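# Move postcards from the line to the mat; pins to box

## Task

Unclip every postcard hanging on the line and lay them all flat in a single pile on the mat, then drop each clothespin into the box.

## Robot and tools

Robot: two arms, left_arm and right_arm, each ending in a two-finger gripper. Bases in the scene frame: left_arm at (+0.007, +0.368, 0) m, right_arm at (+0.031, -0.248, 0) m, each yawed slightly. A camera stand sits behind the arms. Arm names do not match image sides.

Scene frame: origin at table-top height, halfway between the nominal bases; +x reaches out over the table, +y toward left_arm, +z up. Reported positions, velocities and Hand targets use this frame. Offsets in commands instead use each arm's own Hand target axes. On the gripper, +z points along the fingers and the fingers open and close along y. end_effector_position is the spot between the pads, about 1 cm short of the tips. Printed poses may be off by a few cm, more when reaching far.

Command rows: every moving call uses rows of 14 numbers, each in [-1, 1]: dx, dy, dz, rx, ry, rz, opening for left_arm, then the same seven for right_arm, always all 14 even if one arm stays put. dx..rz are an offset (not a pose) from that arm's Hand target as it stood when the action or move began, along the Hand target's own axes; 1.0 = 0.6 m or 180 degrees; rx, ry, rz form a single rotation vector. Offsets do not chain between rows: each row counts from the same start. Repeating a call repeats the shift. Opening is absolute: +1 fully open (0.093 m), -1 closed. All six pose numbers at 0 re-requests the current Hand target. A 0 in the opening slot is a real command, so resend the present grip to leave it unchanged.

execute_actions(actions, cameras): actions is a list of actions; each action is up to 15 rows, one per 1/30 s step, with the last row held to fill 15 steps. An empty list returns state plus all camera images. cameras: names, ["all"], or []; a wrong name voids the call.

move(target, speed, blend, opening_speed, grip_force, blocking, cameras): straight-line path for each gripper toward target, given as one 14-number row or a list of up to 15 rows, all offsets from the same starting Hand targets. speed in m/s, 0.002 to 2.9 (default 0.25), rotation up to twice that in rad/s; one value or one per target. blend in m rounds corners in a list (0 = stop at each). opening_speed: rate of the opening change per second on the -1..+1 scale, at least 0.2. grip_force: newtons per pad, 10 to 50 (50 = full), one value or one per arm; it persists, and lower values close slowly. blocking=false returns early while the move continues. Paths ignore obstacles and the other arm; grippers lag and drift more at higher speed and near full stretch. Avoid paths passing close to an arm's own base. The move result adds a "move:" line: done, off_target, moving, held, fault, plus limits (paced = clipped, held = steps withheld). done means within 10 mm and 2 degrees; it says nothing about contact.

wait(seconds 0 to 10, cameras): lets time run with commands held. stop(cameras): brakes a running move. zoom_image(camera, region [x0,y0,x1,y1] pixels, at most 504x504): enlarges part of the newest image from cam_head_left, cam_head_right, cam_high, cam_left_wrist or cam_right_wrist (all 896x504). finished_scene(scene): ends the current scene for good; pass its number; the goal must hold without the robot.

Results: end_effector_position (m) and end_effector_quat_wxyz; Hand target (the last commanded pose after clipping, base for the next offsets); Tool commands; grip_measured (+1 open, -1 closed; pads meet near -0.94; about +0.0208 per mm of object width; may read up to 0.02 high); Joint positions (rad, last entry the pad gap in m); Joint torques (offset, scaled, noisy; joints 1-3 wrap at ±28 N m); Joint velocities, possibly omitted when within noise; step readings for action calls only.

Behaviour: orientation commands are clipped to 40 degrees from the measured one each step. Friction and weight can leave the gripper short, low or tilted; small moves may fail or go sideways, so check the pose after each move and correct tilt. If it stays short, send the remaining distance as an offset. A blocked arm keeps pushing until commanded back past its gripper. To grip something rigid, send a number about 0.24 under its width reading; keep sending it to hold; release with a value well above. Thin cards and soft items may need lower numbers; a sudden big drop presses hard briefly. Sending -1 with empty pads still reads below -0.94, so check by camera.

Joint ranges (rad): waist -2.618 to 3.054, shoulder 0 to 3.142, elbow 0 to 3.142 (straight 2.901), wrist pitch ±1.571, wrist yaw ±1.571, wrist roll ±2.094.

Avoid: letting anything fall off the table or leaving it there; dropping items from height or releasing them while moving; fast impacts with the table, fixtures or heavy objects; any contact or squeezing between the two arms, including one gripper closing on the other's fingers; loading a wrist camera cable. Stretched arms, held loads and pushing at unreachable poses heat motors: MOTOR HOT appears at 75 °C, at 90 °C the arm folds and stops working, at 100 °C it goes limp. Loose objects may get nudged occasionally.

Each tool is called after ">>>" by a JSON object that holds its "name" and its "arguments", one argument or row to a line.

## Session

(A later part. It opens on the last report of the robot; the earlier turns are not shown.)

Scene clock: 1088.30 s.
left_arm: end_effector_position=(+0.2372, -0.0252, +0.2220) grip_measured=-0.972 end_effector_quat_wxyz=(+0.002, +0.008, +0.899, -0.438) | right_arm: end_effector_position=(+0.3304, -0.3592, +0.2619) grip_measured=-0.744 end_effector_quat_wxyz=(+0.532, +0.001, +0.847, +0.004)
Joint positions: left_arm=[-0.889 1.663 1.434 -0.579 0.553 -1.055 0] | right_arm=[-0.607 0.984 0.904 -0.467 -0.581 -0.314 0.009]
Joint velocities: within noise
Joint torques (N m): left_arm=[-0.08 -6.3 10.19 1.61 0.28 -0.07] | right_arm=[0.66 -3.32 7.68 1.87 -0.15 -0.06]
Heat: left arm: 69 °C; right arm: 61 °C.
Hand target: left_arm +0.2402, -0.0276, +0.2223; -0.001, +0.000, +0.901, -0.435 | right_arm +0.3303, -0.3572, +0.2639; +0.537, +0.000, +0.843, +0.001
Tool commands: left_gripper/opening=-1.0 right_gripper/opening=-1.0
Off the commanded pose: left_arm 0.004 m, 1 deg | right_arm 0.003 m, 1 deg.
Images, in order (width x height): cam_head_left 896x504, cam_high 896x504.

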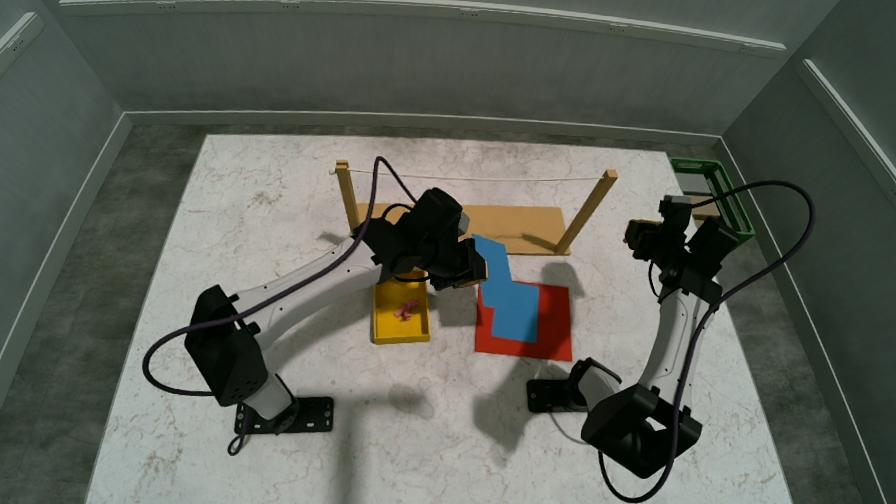

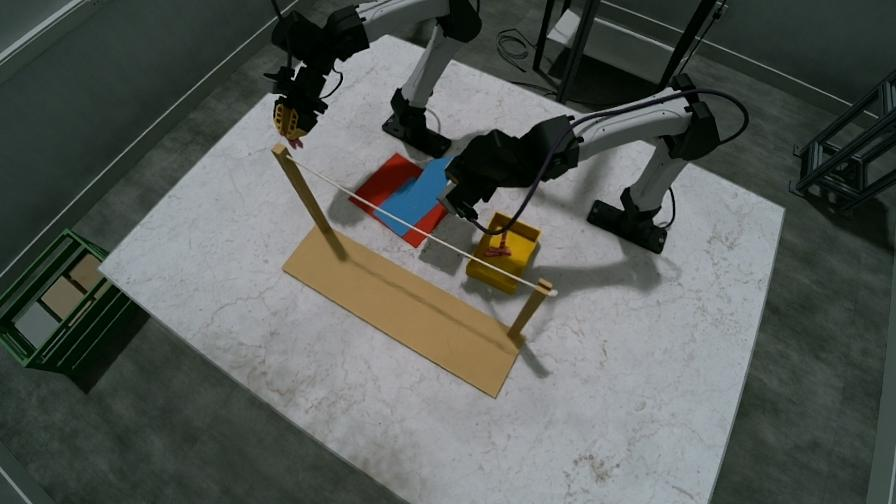

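>>> {"name": "move", "arguments": {
  "target": [0.033,0.055,0.198,0,0,0,-1,0,0,0,0,0,0,-1],
  "speed": 0.15,
  "cameras": ["cam_head_left"]
}}

>>> {"name": "zoom_image", "arguments": {
  "camera": "cam_head_left",
  "region": [440, 245, 600, 375]
}}

Scene clock: 1092.23 s.
left_arm: end_effector_position=(+0.2162, -0.0979, +0.1279) grip_measured=-0.972 end_effector_quat_wxyz=(-0.008, +0.008, +0.900, -0.436) | right_arm: end_effector_position=(+0.3304, -0.3592, +0.2619) grip_measured=-0.744 end_effector_quat_wxyz=(+0.532, +0.001, +0.847, +0.004)
Joint positions: left_arm=[-1.046 1.891 1.325 -0.195 0.456 -1.183 0] | right_arm=[-0.607 0.984 0.904 -0.467 -0.581 -0.314 0.009]
Joint torques (N m): left_arm=[-0.24 -8.31 7.58 1.98 0.04 -0.12] | right_arm=[0.66 -3.26 7.68 1.87 -0.14 -0.06]
Heat: left arm: 67 °C; right arm: 61 °C.
Hand target: left_arm +0.2202, -0.1001, +0.1226; -0.001, +0.001, +0.901, -0.435 | right_arm +0.3303, -0.3572, +0.2639; +0.537, +0.000, +0.843, +0.001
Off the commanded pose: left_arm 0.007 m, 1 deg | right_arm 0.003 m, 1 deg.
move: done
Images, in order (width x height): cam_head_left 896x504.

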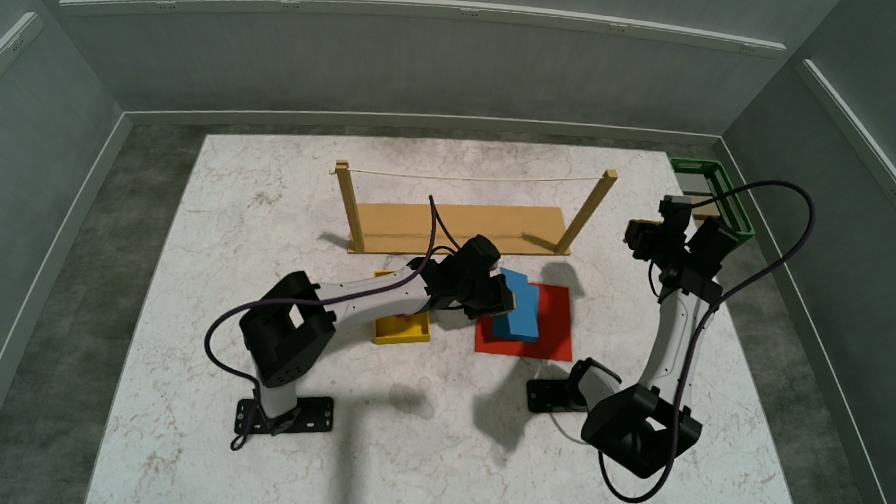

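Scaled by 3.150 from the camera's 896x504 image, which has a finer 1280x720 frame.

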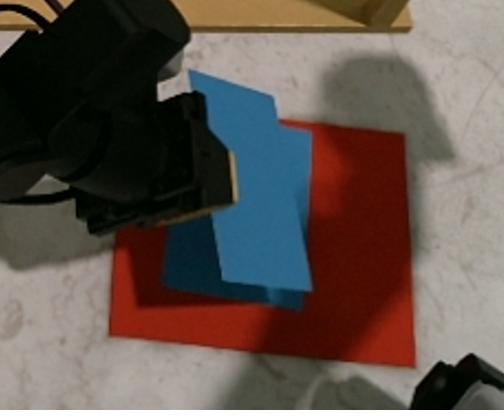

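>>> {"name": "move", "arguments": {
  "target": [0,0,0,0,0.083,0,-1,0,0,0,0,0,0,-1],
  "speed": 0.2,
  "cameras": ["cam_head_left"]
}}

>>> {"name": "zoom_image", "arguments": {
  "camera": "cam_head_left",
  "region": [440, 245, 600, 375]
}}

Scene clock: 1101.70 s.
left_arm: end_effector_position=(+0.2185, -0.0975, +0.1246) grip_measured=-0.972 end_effector_quat_wxyz=(-0.113, +0.052, +0.893, -0.432) | right_arm: end_effector_position=(+0.3304, -0.3592, +0.2619) grip_measured=-0.744 end_effector_quat_wxyz=(+0.532, +0.001, +0.847, +0.004)
Joint positions: left_arm=[-0.971 2.015 1.505 -0.408 0.712 -1.062 0] | right_arm=[-0.607 0.984 0.904 -0.467 -0.581 -0.314 0.009]
Joint torques (N m): left_arm=[0.13 -8.64 9.8 1.42 0.54 0.13] | right_arm=[0.64 -3.3 7.66 1.87 -0.14 -0.07]
Heat: left arm: 66 °C; right arm: 60 °C.
Hand target: left_arm +0.2202, -0.1000, +0.1225; -0.118, +0.057, +0.893, -0.431 | right_arm +0.3303, -0.3572, +0.2639; +0.537, +0.000, +0.843, +0.001
Off the commanded pose: left_arm 0.004 m, 1 deg | right_arm 0.003 m, 1 deg.
move: done
Images, in order (width x height): cam_head_left 896x504.

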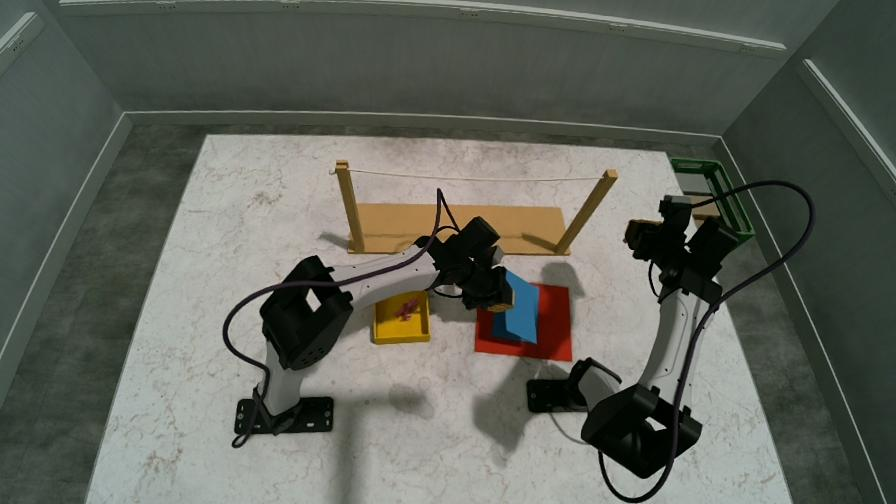

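Scaled by 3.150 from the camera's 896x504 image, which has a finer 1280x720 frame.

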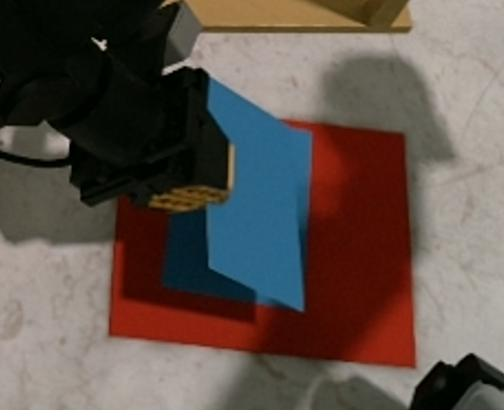

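>>> {"name": "move", "arguments": {
  "target": [-0.0443,0.0587,0.0364,0,0.03,0,-1,0,0,0,0,0,0,-1],
  "speed": 0.12,
  "cameras": ["cam_head_left"]
}}

>>> {"name": "zoom_image", "arguments": {
  "camera": "cam_head_left",
  "region": [440, 245, 600, 375]
}}

Scene clock: 1110.90 s.
left_arm: end_effector_position=(+0.2406, -0.0980, +0.0796) grip_measured=-0.972 end_effector_quat_wxyz=(-0.153, +0.072, +0.888, -0.428) | right_arm: end_effector_position=(+0.3304, -0.3592, +0.2619) grip_measured=-0.744 end_effector_quat_wxyz=(+0.532, +0.001, +0.847, +0.004)
Joint positions: left_arm=[-0.911 2.189 1.599 -0.446 0.821 -0.943 0] | right_arm=[-0.607 0.984 0.904 -0.467 -0.581 -0.314 0.009]
Joint torques (N m): left_arm=[-0.12 -9.91 9.22 1.18 0.63 0.15] | right_arm=[0.68 -3.29 7.66 1.86 -0.15 -0.06]
Heat: left arm: 65 °C; right arm: 60 °C.
Hand target: left_arm +0.2403, -0.1000, +0.0777; -0.160, +0.077, +0.886, -0.428 | right_arm +0.3303, -0.3572, +0.2639; +0.537, +0.000, +0.843, +0.001
Off the commanded pose: left_arm 0.003 m, 1 deg | right_arm 0.003 m, 1 deg.
move: done
Images, in order (width x height): cam_head_left 896x504.

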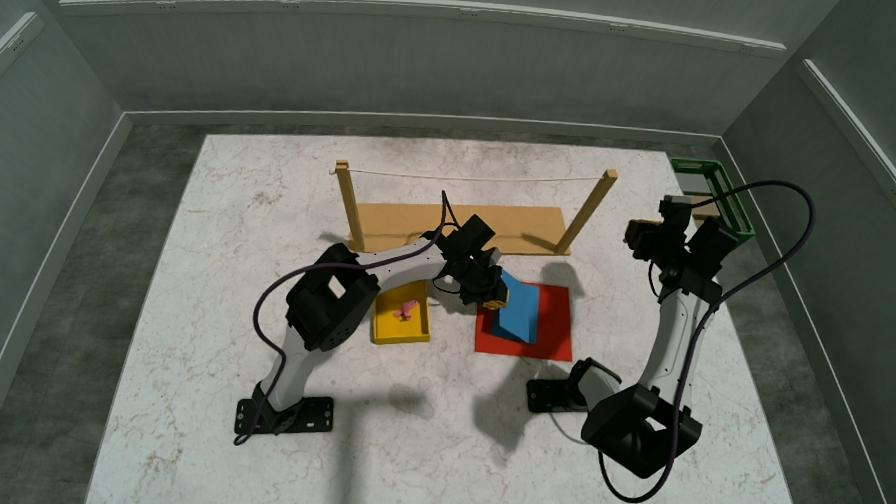

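Scaled by 3.150 from the camera's 896x504 image, which has a finer 1280x720 frame.

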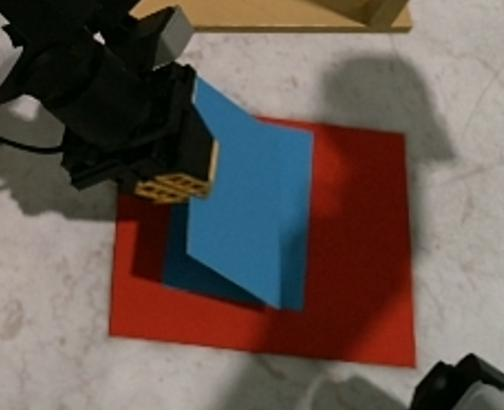

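>>> {"name": "move", "arguments": {
  "target": [-0.0398,0.0055,0.035,0,0.011,0,-1,0,0,0,0,0,0,-1],
  "speed": 0.1,
  "cameras": ["cam_head_left"]
}}

>>> {"name": "zoom_image", "arguments": {
  "camera": "cam_head_left",
  "region": [440, 245, 600, 375]
}}

Scene clock: 1115.60 s.
left_arm: end_effector_position=(+0.2557, -0.1224, +0.0693) grip_measured=-0.972 end_effector_quat_wxyz=(-0.162, +0.090, +0.879, -0.439) | right_arm: end_effector_position=(+0.3304, -0.3592, +0.2619) grip_measured=-0.744 end_effector_quat_wxyz=(+0.532, +0.001, +0.847, +0.004)
Joint positions: left_arm=[-0.911 2.328 1.775 -0.486 0.86 -0.912 0] | right_arm=[-0.607 0.984 0.904 -0.467 -0.581 -0.314 0.009]
Joint torques (N m): left_arm=[0.2 -10.07 9.01 1.01 0.56 0.08] | right_arm=[0.68 -3.34 7.65 1.86 -0.14 -0.06]
Heat: left arm: 65 °C; right arm: 60 °C.
Hand target: left_arm +0.2554, -0.1199, +0.0575; -0.175, +0.085, +0.884, -0.426 | right_arm +0.3303, -0.3572, +0.2639; +0.537, +0.000, +0.843, +0.001
Off the commanded pose: left_arm 0.012 m, 2 deg | right_arm 0.003 m, 1 deg.
move: off_target (left_arm)
Images, in order (width x height): cam_head_left 896x504.

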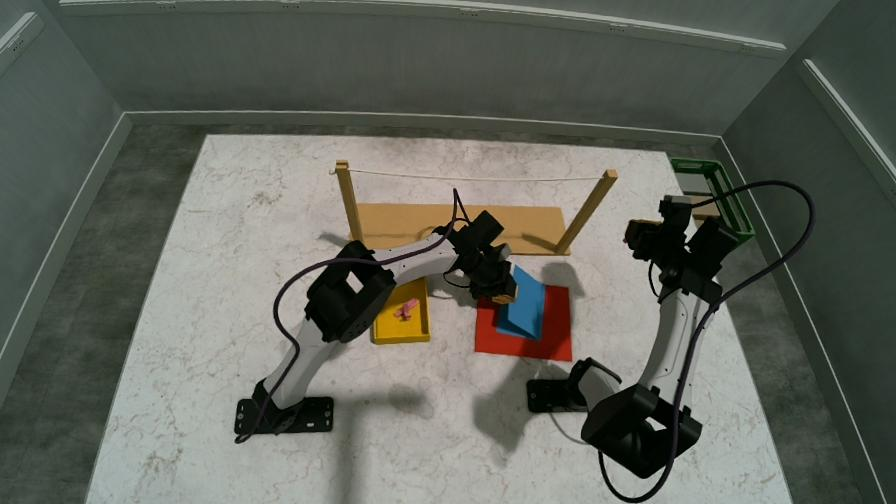

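Scaled by 3.150 from the camera's 896x504 image, which has a finer 1280x720 frame.

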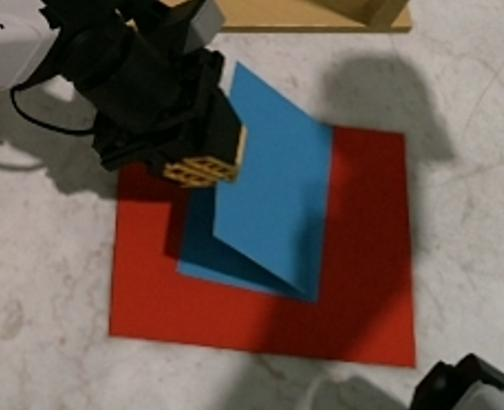

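>>> {"name": "execute_actions", "arguments": {
  "actions": [],
  "cameras": ["cam_high","cam_left_wrist","cam_right_wrist"]
}}

>>> {"name": "zoom_image", "arguments": {
  "camera": "cam_high",
  "region": [340, 140, 480, 250]
}}

Scene clock: 1119.80 s.
left_arm: end_effector_position=(+0.2557, -0.1224, +0.0694) grip_measured=-0.972 end_effector_quat_wxyz=(-0.162, +0.090, +0.879, -0.439) | right_arm: end_effector_position=(+0.3304, -0.3592, +0.2619) grip_measured=-0.744 end_effector_quat_wxyz=(+0.532, +0.001, +0.847, +0.004)
Joint positions: left_arm=[-0.911 2.328 1.775 -0.487 0.86 -0.911 0] | right_arm=[-0.607 0.984 0.904 -0.467 -0.581 -0.314 0.009]
Joint velocities: within noise
Joint torques (N m): left_arm=[0.21 -9.99 8.96 0.99 0.56 0.08] | right_arm=[0.68 -3.3 7.71 1.88 -0.15 -0.05]
Heat: left arm: 64 °C; right arm: 60 °C.
Hand target: left_arm +0.2554, -0.1199, +0.0576; -0.175, +0.085, +0.884, -0.426 | right_arm +0.3303, -0.3572, +0.2639; +0.537, +0.000, +0.843, +0.001
Tool commands: left_gripper/opening=-1.0 right_gripper/opening=-1.0
Off the commanded pose: left_arm 0.012 m, 2 deg | right_arm 0.003 m, 1 deg.
Images, in order (width x height): cam_high 896x504, cam_left_wrist 896x504, cam_right_wrist 896x504.

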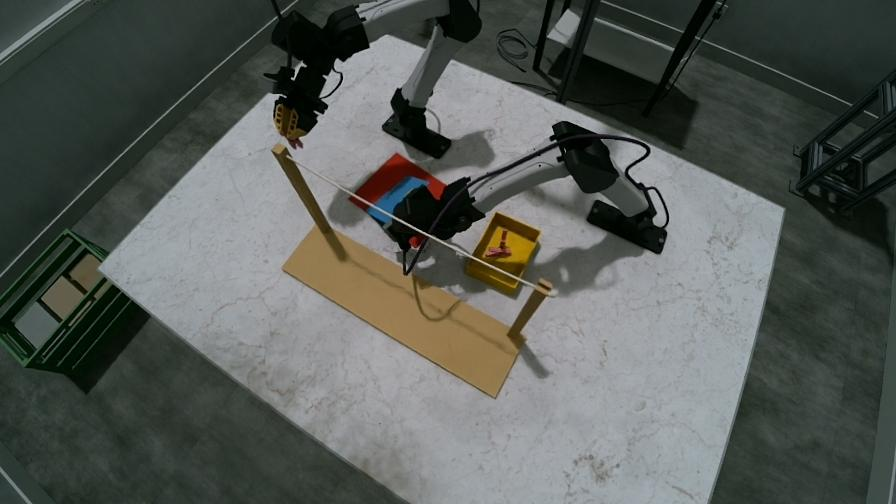

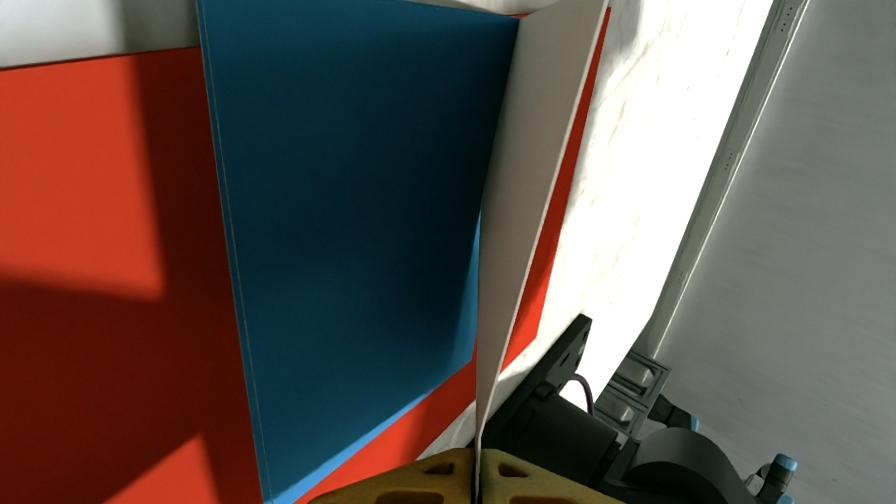

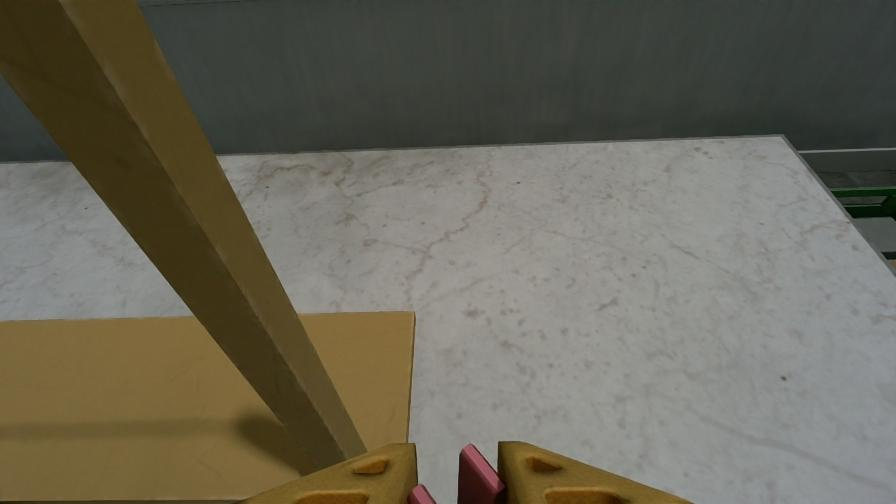

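Scaled by 3.600 from the camera's 896x504 image, which has a finer 1280x720 frame.

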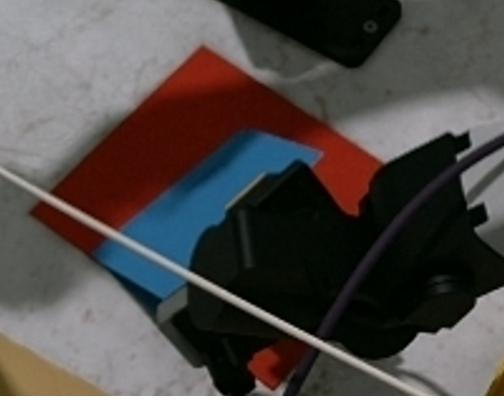

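>>> {"name": "move", "arguments": {
  "target": [
    [0.0036,-0.0308,-0.0089,0,0,0,-1,0,0,0,0,0,0,-1],
    [-0.0015,0.017,0.0037,0.077,0,0.032,-1,0,0,0,0,0,0,-1]
  ],
  "speed": 0.1,
  "cameras": ["cam_head_left","cam_left_wrist"]
}}

>>> {"name": "zoom_image", "arguments": {
  "camera": "cam_head_left",
  "region": [440, 245, 600, 375]
}}

Scene clock: 1131.17 s.
left_arm: end_effector_position=(+0.2533, -0.1169, +0.0503) grip_measured=-0.972 end_effector_quat_wxyz=(-0.163, +0.113, +0.820, -0.537) | right_arm: end_effector_position=(+0.3304, -0.3592, +0.2619) grip_measured=-0.744 end_effector_quat_wxyz=(+0.532, +0.001, +0.847, +0.004)
Joint positions: left_arm=[-0.876 2.328 1.499 0.033 1.025 -1.012 0] | right_arm=[-0.607 0.984 0.904 -0.467 -0.581 -0.314 0.009]
Joint torques (N m): left_arm=[0.32 -11.85 6.26 1.73 0.5 -0.11] | right_arm=[0.68 -3.28 7.68 1.87 -0.15 -0.06]
Heat: left arm: 65 °C; right arm: 60 °C.
Hand target: left_arm +0.2553, -0.1154, +0.0481; -0.162, +0.107, +0.820, -0.538 | right_arm +0.3303, -0.3572, +0.2639; +0.537, +0.000, +0.843, +0.001
Off the commanded pose: left_arm 0.003 m, 1 deg | right_arm 0.003 m, 1 deg.
move: done
Images, in order (width x height): cam_head_left 896x504, cam_left_wrist 896x504.

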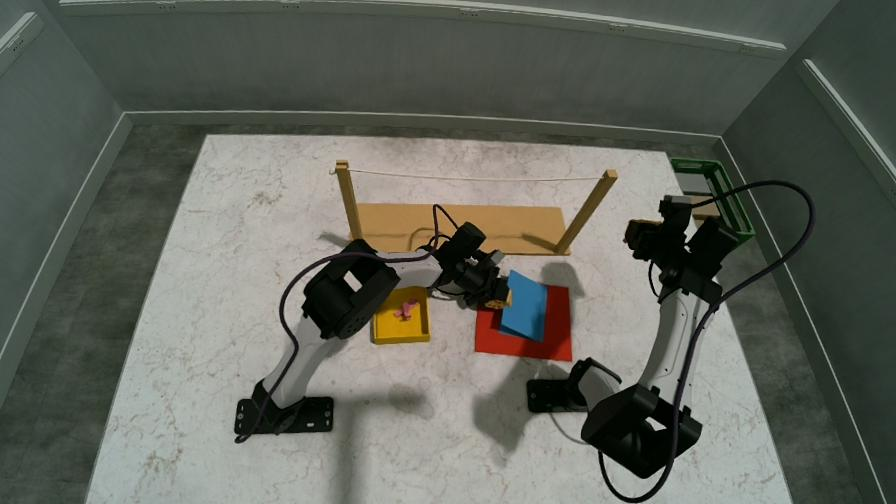

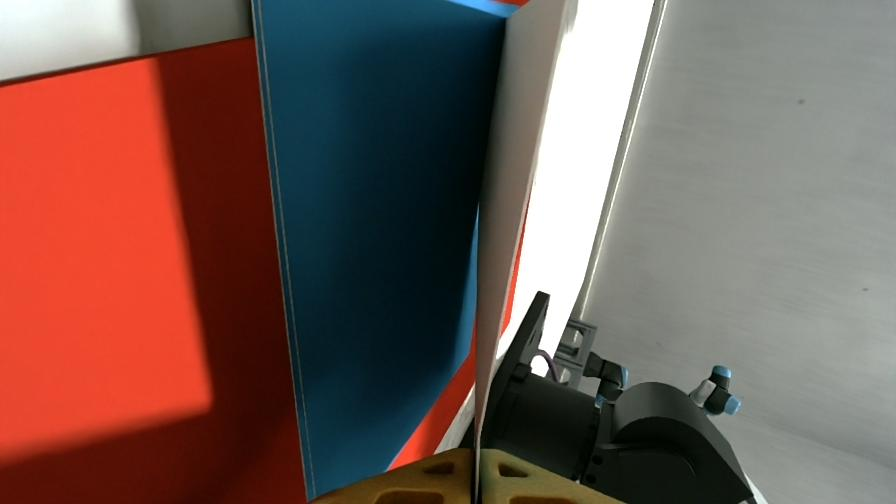

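Scaled by 3.150 from the camera's 896x504 image, which has a finer 1280x720 frame.

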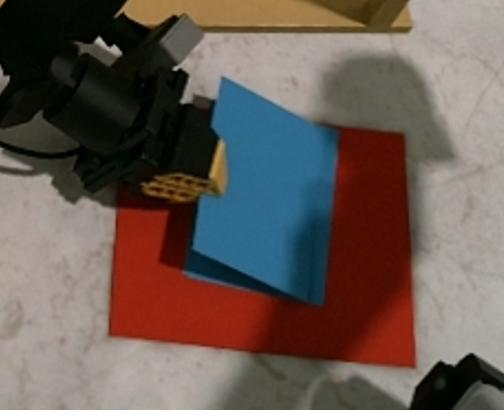

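>>> {"name": "move", "arguments": {
  "target": [
    [0,-0.0223,0.001,0,0,0,-1,0,0,0,0,0,0,-1],
    [-0.004,0.028,0.0096,0.077,0,0.032,-1,0,0,0,0,0,0,-1]
  ],
  "speed": 0.1,
  "cameras": ["cam_head_left","cam_left_wrist"]
}}

>>> {"name": "zoom_image", "arguments": {
  "camera": "cam_head_left",
  "region": [440, 245, 600, 375]
}}

Scene clock: 1141.90 s.
left_arm: end_effector_position=(+0.2565, -0.1187, +0.0473) grip_measured=-0.972 end_effector_quat_wxyz=(-0.135, +0.140, +0.737, -0.647) | right_arm: end_effector_position=(+0.3304, -0.3592, +0.2619) grip_measured=-0.744 end_effector_quat_wxyz=(+0.532, +0.001, +0.847, +0.004)
Joint positions: left_arm=[-0.858 2.446 1.339 0.806 1.132 -1.315 0] | right_arm=[-0.607 0.984 0.904 -0.467 -0.581 -0.314 0.009]
Joint torques (N m): left_arm=[0.31 -9.44 5.23 1.94 0.32 -0.07] | right_arm=[0.69 -3.28 7.68 1.87 -0.15 -0.06]
Heat: left arm: 66 °C; right arm: 60 °C.
Hand target: left_arm +0.2554, -0.1145, +0.0303; -0.147, +0.128, +0.743, -0.640 | right_arm +0.3303, -0.3572, +0.2639; +0.537, +0.000, +0.843, +0.001
Off the commanded pose: left_arm 0.018 m, 2 deg | right_arm 0.003 m, 1 deg.
move: off_target (left_arm)
Images, in order (width x height): cam_head_left 896x504, cam_left_wrist 896x504.

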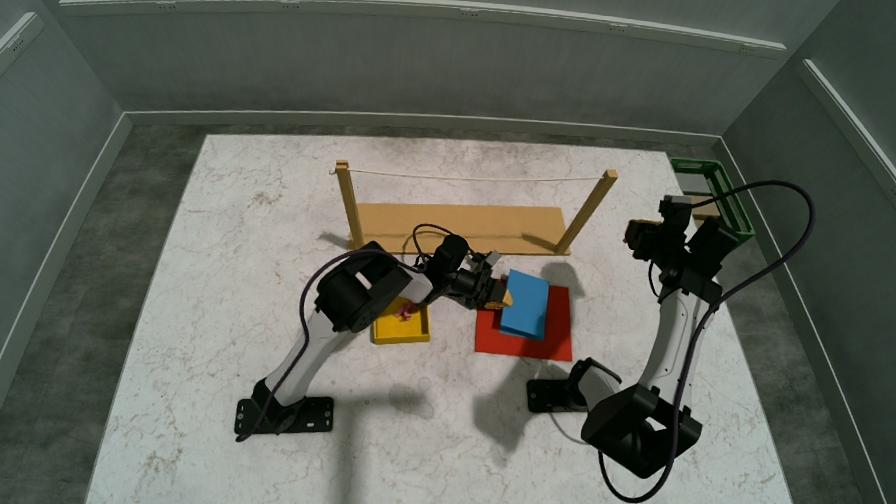

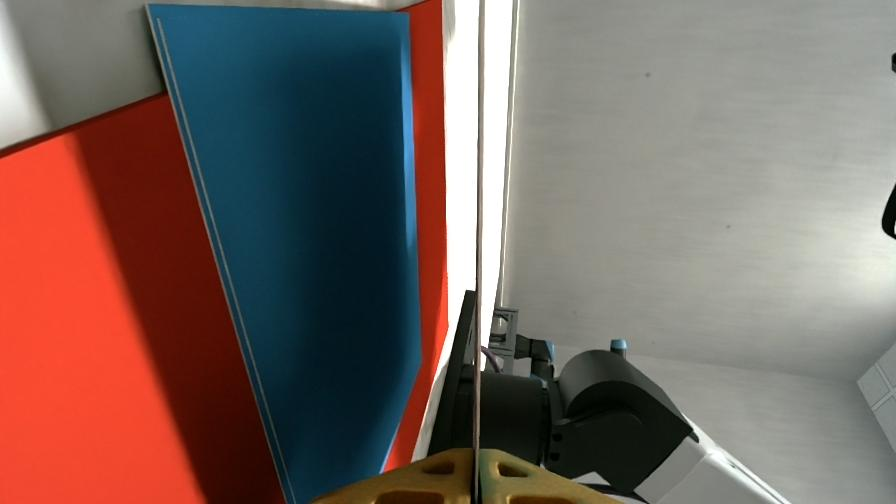

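Scaled by 3.150 from the camera's 896x504 image, which has a finer 1280x720 frame.

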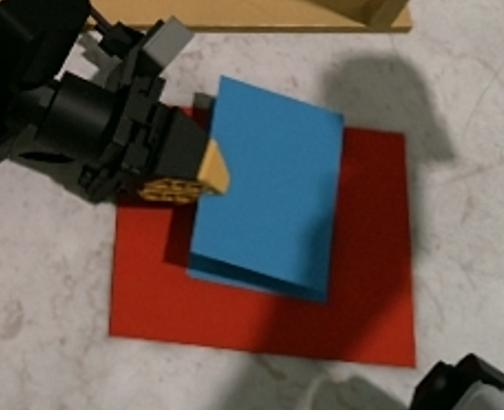

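>>> {"name": "move", "arguments": {
  "target": [-0.0193,0.0148,-0.0056,0,0,0,-1,0,0,0,0,0,0,-1],
  "speed": 0.1,
  "cameras": ["cam_head_left","cam_left_wrist"]
}}

>>> {"name": "zoom_image", "arguments": {
  "camera": "cam_head_left",
  "region": [440, 245, 600, 375]
}}

Scene clock: 1151.27 s.
left_arm: end_effector_position=(+0.2637, -0.1180, +0.0472) grip_measured=-0.972 end_effector_quat_wxyz=(-0.133, +0.150, +0.729, -0.654) | right_arm: end_effector_position=(+0.3304, -0.3592, +0.2619) grip_measured=-0.744 end_effector_quat_wxyz=(+0.532, +0.001, +0.847, +0.004)
Joint positions: left_arm=[-0.843 2.473 1.37 0.826 1.16 -1.315 0] | right_arm=[-0.607 0.984 0.904 -0.467 -0.581 -0.314 0.009]
Joint torques (N m): left_arm=[0.69 -8.29 6.52 1.58 0.2 0.05] | right_arm=[0.68 -3.33 7.69 1.87 -0.15 -0.06]
Heat: left arm: 66 °C; right arm: 60 °C.
Hand target: left_arm +0.2674, -0.1145, +0.0212; -0.147, +0.128, +0.743, -0.640 | right_arm +0.3303, -0.3572, +0.2639; +0.537, +0.000, +0.843, +0.001
Off the commanded pose: left_arm 0.026 m, 4 deg | right_arm 0.003 m, 1 deg.
move: off_target (left_arm)
Images, in order (width x height): cam_head_left 896x504, cam_left_wrist 896x504.

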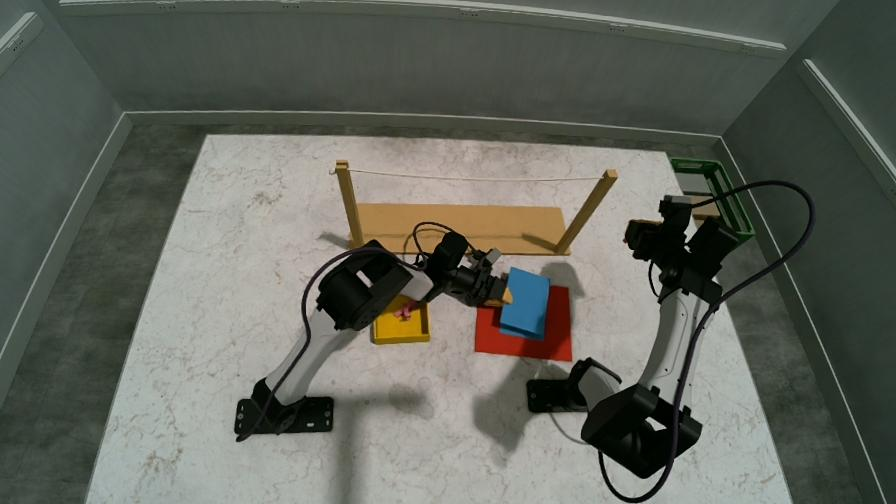

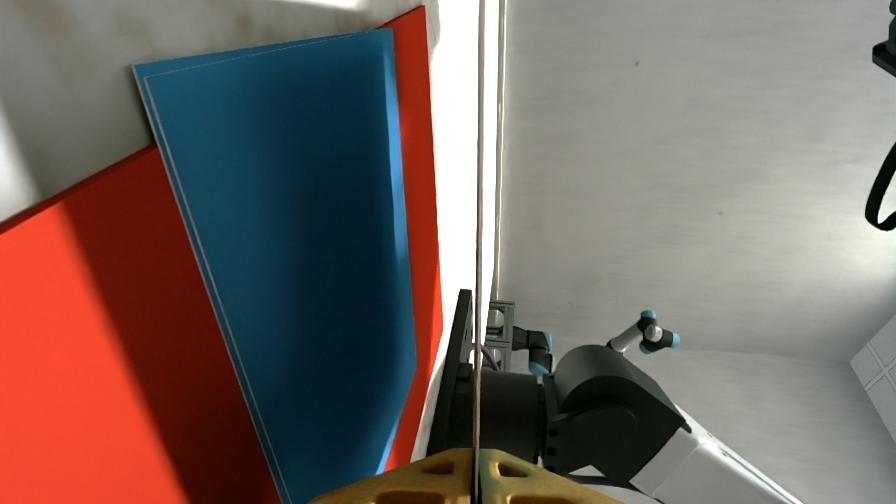

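Scaled by 3.150 from the camera's 896x504 image, which has a finer 1280x720 frame.

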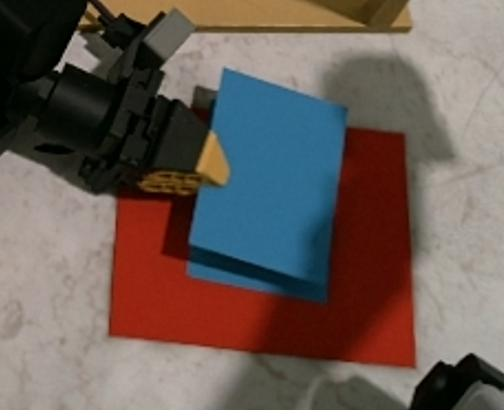

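>>> {"name": "move", "arguments": {
  "target": [-0.0012,-0.0565,0.0068,-0.062,0,-0.0255,-1,0,0,0,0,0,0,-1],
  "speed": 0.1,
  "cameras": ["cam_head_left","cam_left_wrist"]
}}

>>> {"name": "zoom_image", "arguments": {
  "camera": "cam_head_left",
  "region": [440, 245, 600, 375]
}}

Scene clock: 1158.27 s.
left_arm: end_effector_position=(+0.2637, -0.1206, +0.0407) grip_measured=-0.972 end_effector_quat_wxyz=(-0.172, +0.112, +0.800, -0.564) | right_arm: end_effector_position=(+0.3304, -0.3592, +0.2619) grip_measured=-0.744 end_effector_quat_wxyz=(+0.532, +0.001, +0.847, +0.004)
Joint positions: left_arm=[-0.857 2.399 1.512 0.174 1.087 -1.076 0] | right_arm=[-0.607 0.984 0.904 -0.467 -0.581 -0.314 0.009]
Joint torques (N m): left_arm=[-0.47 -15.2 7.87 1.2 0.16 0.06] | right_arm=[0.69 -3.3 7.64 1.87 -0.15 -0.06]
Heat: left arm: 64 °C; right arm: 60 °C.
Hand target: left_arm +0.2664, -0.1235, +0.0542; -0.159, +0.112, +0.806, -0.559 | right_arm +0.3303, -0.3572, +0.2639; +0.537, +0.000, +0.843, +0.001
Off the commanded pose: left_arm 0.014 m, 2 deg | right_arm 0.003 m, 1 deg.
move: off_target (left_arm)
Images, in order (width x height): cam_head_left 896x504, cam_left_wrist 896x504.

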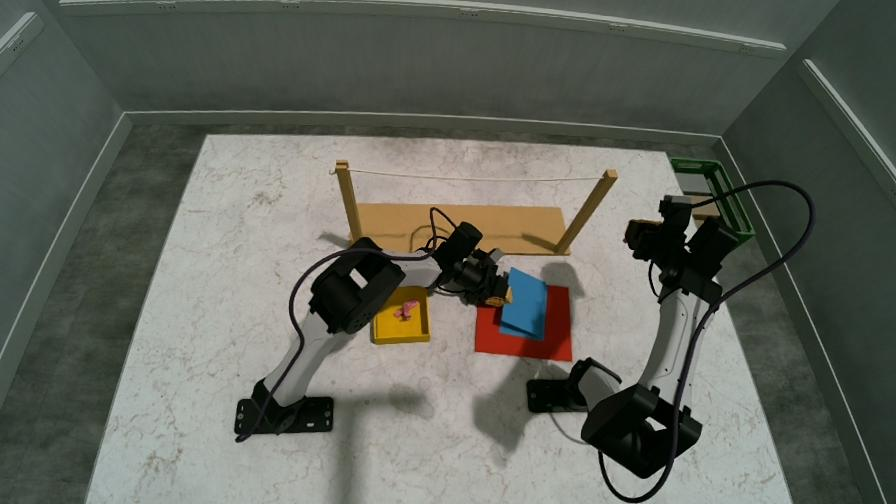

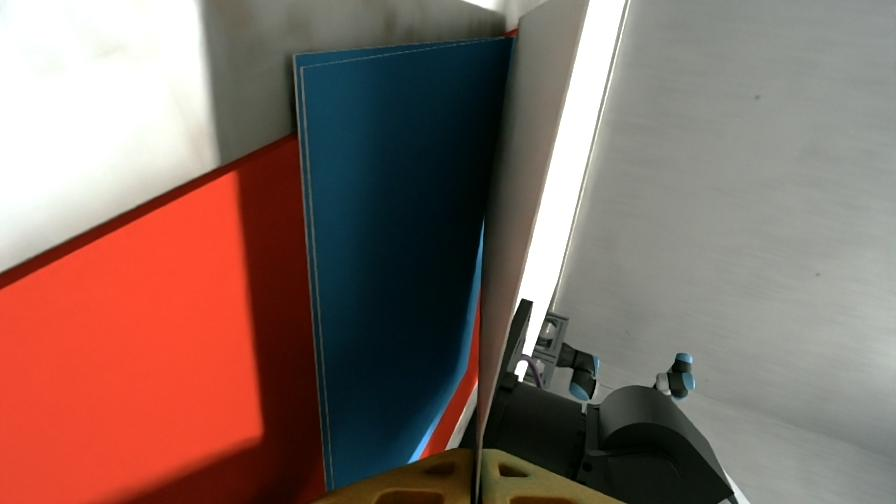

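Scaled by 3.150 from the camera's 896x504 image, which has a finer 1280x720 frame.

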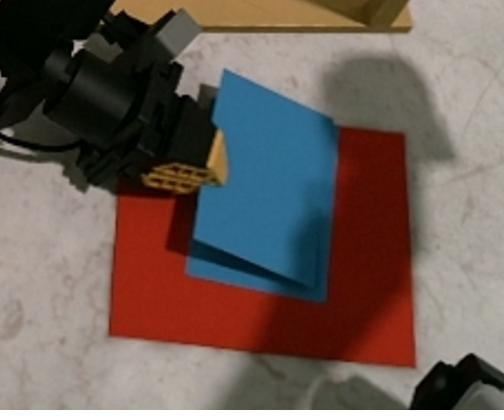

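>>> {"name": "move", "arguments": {
  "target": [
    [0.0075,-0.0242,0.0165,0,0,0,-1,0,0,0,0,0,0,-1],
    [0.0047,-0.0038,0.0235,0,0,0,-1,0,0,0,0,0,0,-1]
  ],
  "speed": 0.1,
  "cameras": ["cam_head_left","cam_left_wrist"]
}}

>>> {"name": "zoom_image", "arguments": {
  "camera": "cam_head_left",
  "region": [440, 245, 600, 375]
}}

Scene clock: 1166.33 s.
left_arm: end_effector_position=(+0.2539, -0.1309, +0.0447) grip_measured=-0.972 end_effector_quat_wxyz=(-0.173, +0.114, +0.803, -0.558) | right_arm: end_effector_position=(+0.3304, -0.3592, +0.2619) grip_measured=-0.744 end_effector_quat_wxyz=(+0.532, +0.001, +0.847, +0.004)
Joint positions: left_arm=[-0.887 2.391 1.528 0.155 1.061 -1.089 0] | right_arm=[-0.607 0.984 0.904 -0.467 -0.581 -0.314 0.009]
Joint torques (N m): left_arm=[-0.35 -13.37 7.99 1.62 0.18 -0.1] | right_arm=[0.68 -3.3 7.69 1.87 -0.15 -0.05]
Heat: left arm: 66 °C; right arm: 60 °C.
Hand target: left_arm +0.2585, -0.1354, +0.0522; -0.159, +0.112, +0.806, -0.559 | right_arm +0.3303, -0.3572, +0.2639; +0.537, +0.000, +0.843, +0.001
Off the commanded pose: left_arm 0.010 m, 2 deg | right_arm 0.003 m, 1 deg.
move: done
Images, in order (width x height): cam_head_left 896x504, cam_left_wrist 896x504.

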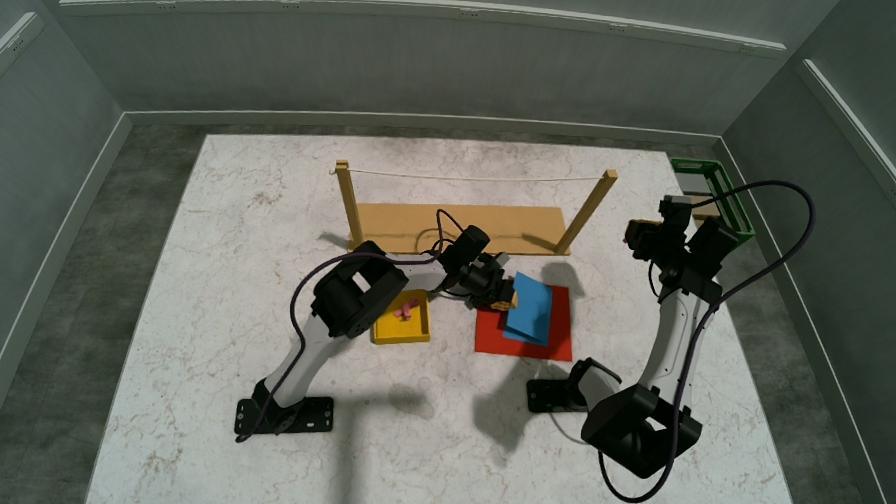

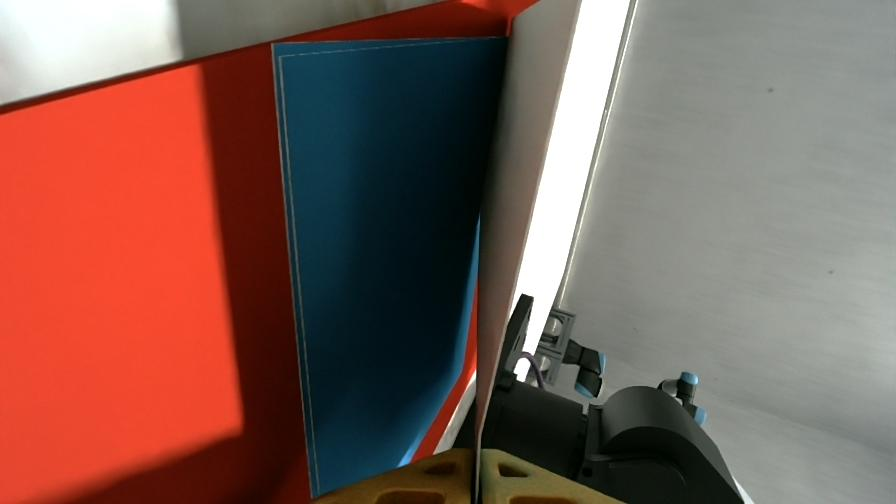

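Scaled by 3.150 from the camera's 896x504 image, which has a finer 1280x720 frame.

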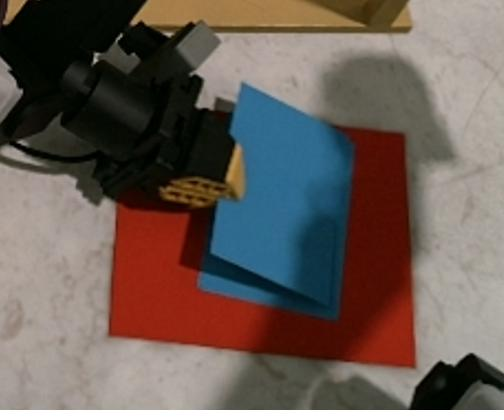

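>>> {"name": "move", "arguments": {
  "target": [
    [0.0173,-0.0425,0.0015,0,0,0,-1,0,0,0,0,0,0,-1],
    [0.0118,-0.0035,0.015,0,0,0,-1,0,0,0,0,0,0,-1]
  ],
  "speed": 0.1,
  "cameras": ["cam_head_left","cam_left_wrist"]
}}

>>> {"name": "zoom_image", "arguments": {
  "camera": "cam_head_left",
  "region": [440, 245, 600, 375]
}}

Scene clock: 1172.27 s.
left_arm: end_effector_position=(+0.2468, -0.1400, +0.0581) grip_measured=-0.972 end_effector_quat_wxyz=(-0.166, +0.116, +0.804, -0.560) | right_arm: end_effector_position=(+0.3304, -0.3592, +0.2619) grip_measured=-0.744 end_effector_quat_wxyz=(+0.532, +0.001, +0.847, +0.004)
Joint positions: left_arm=[-0.913 2.363 1.528 0.165 1.032 -1.118 0] | right_arm=[-0.607 0.984 0.904 -0.467 -0.581 -0.314 0.009]
Joint torques (N m): left_arm=[-0.24 -11.47 6.56 1.91 0.26 -0.08] | right_arm=[0.68 -3.26 7.68 1.86 -0.14 -0.06]
Heat: left arm: 69 °C; right arm: 60 °C.
Hand target: left_arm +0.2486, -0.1414, +0.0521; -0.159, +0.112, +0.806, -0.559 | right_arm +0.3303, -0.3572, +0.2639; +0.537, +0.000, +0.843, +0.001
Off the commanded pose: left_arm 0.006 m, 1 deg | right_arm 0.003 m, 1 deg.
move: done
Images, in order (width x height): cam_head_left 896x504, cam_left_wrist 896x504.

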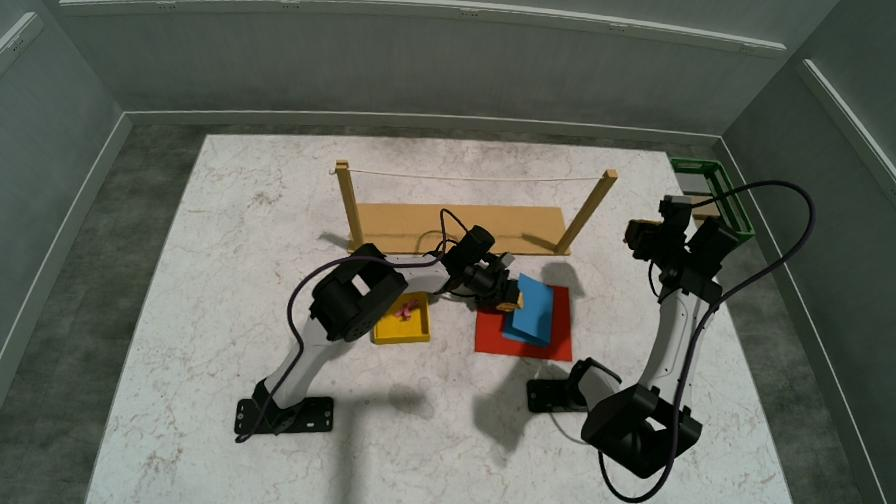

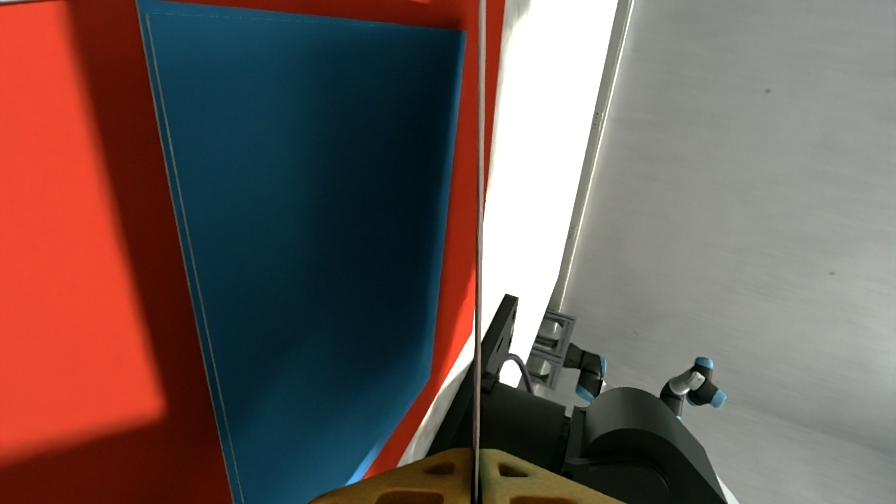

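Scaled by 3.150 from the camera's 896x504 image, which has a finer 1280x720 frame.

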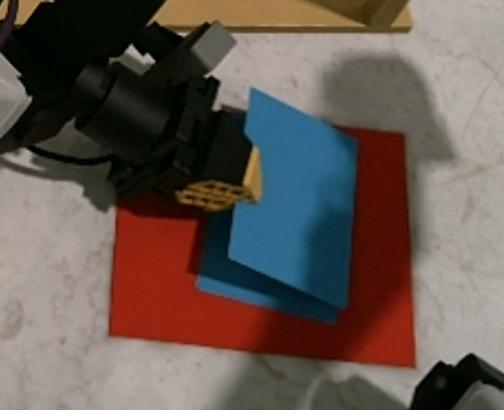

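>>> {"name": "move", "arguments": {
  "target": [0.0105,0.0183,-0.0076,0,0,0,-1,0,0,0,0,0,0,-1],
  "speed": 0.1,
  "cameras": ["cam_head_left","cam_left_wrist"]
}}

>>> {"name": "zoom_image", "arguments": {
  "camera": "cam_head_left",
  "region": [440, 245, 600, 375]
}}

Scene clock: 1179.00 s.
left_arm: end_effector_position=(+0.2407, -0.1329, +0.0452) grip_measured=-0.972 end_effector_quat_wxyz=(-0.168, +0.114, +0.805, -0.558) | right_arm: end_effector_position=(+0.3304, -0.3592, +0.2619) grip_measured=-0.744 end_effector_quat_wxyz=(+0.532, +0.001, +0.847, +0.004)
Joint positions: left_arm=[-0.913 2.363 1.469 0.218 1.032 -1.118 0] | right_arm=[-0.607 0.984 0.904 -0.467 -0.581 -0.314 0.009]
Joint torques (N m): left_arm=[0.35 -12.38 6 1.79 0.33 0.01] | right_arm=[0.66 -3.3 7.66 1.86 -0.15 -0.06]
Heat: left arm: 71 °C; right arm: 60 °C.
Hand target: left_arm +0.2445, -0.1313, +0.0441; -0.159, +0.112, +0.806, -0.559 | right_arm +0.3303, -0.3572, +0.2639; +0.537, +0.000, +0.843, +0.001
Off the commanded pose: left_arm 0.004 m, 1 deg | right_arm 0.003 m, 1 deg.
move: done
Images, in order (width x height): cam_head_left 896x504, cam_left_wrist 896x504.

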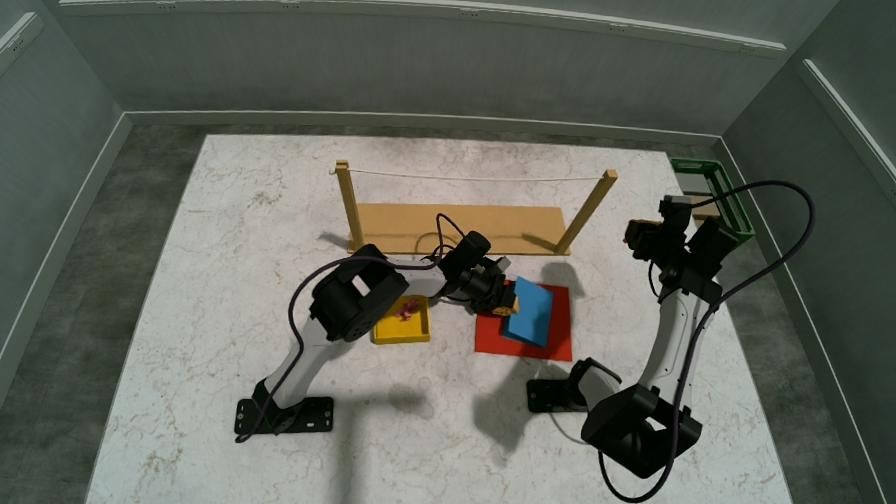

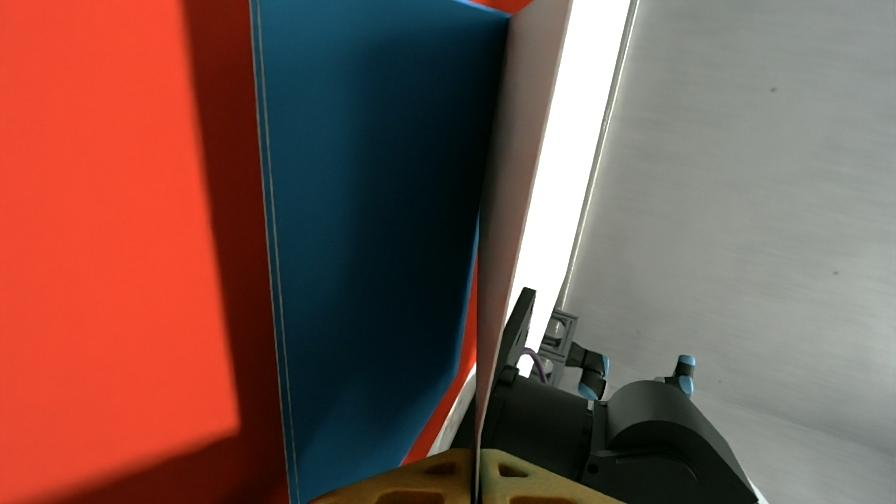

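Scaled by 3.150 from the camera's 896x504 image, which has a finer 1280x720 frame.

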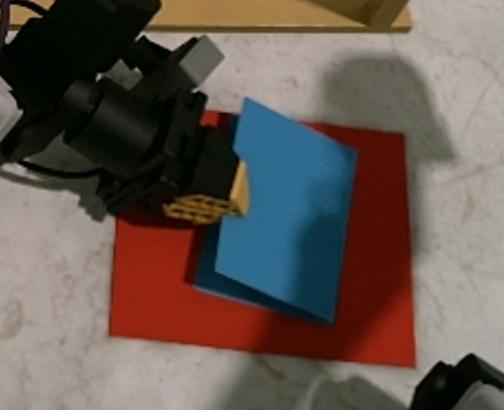

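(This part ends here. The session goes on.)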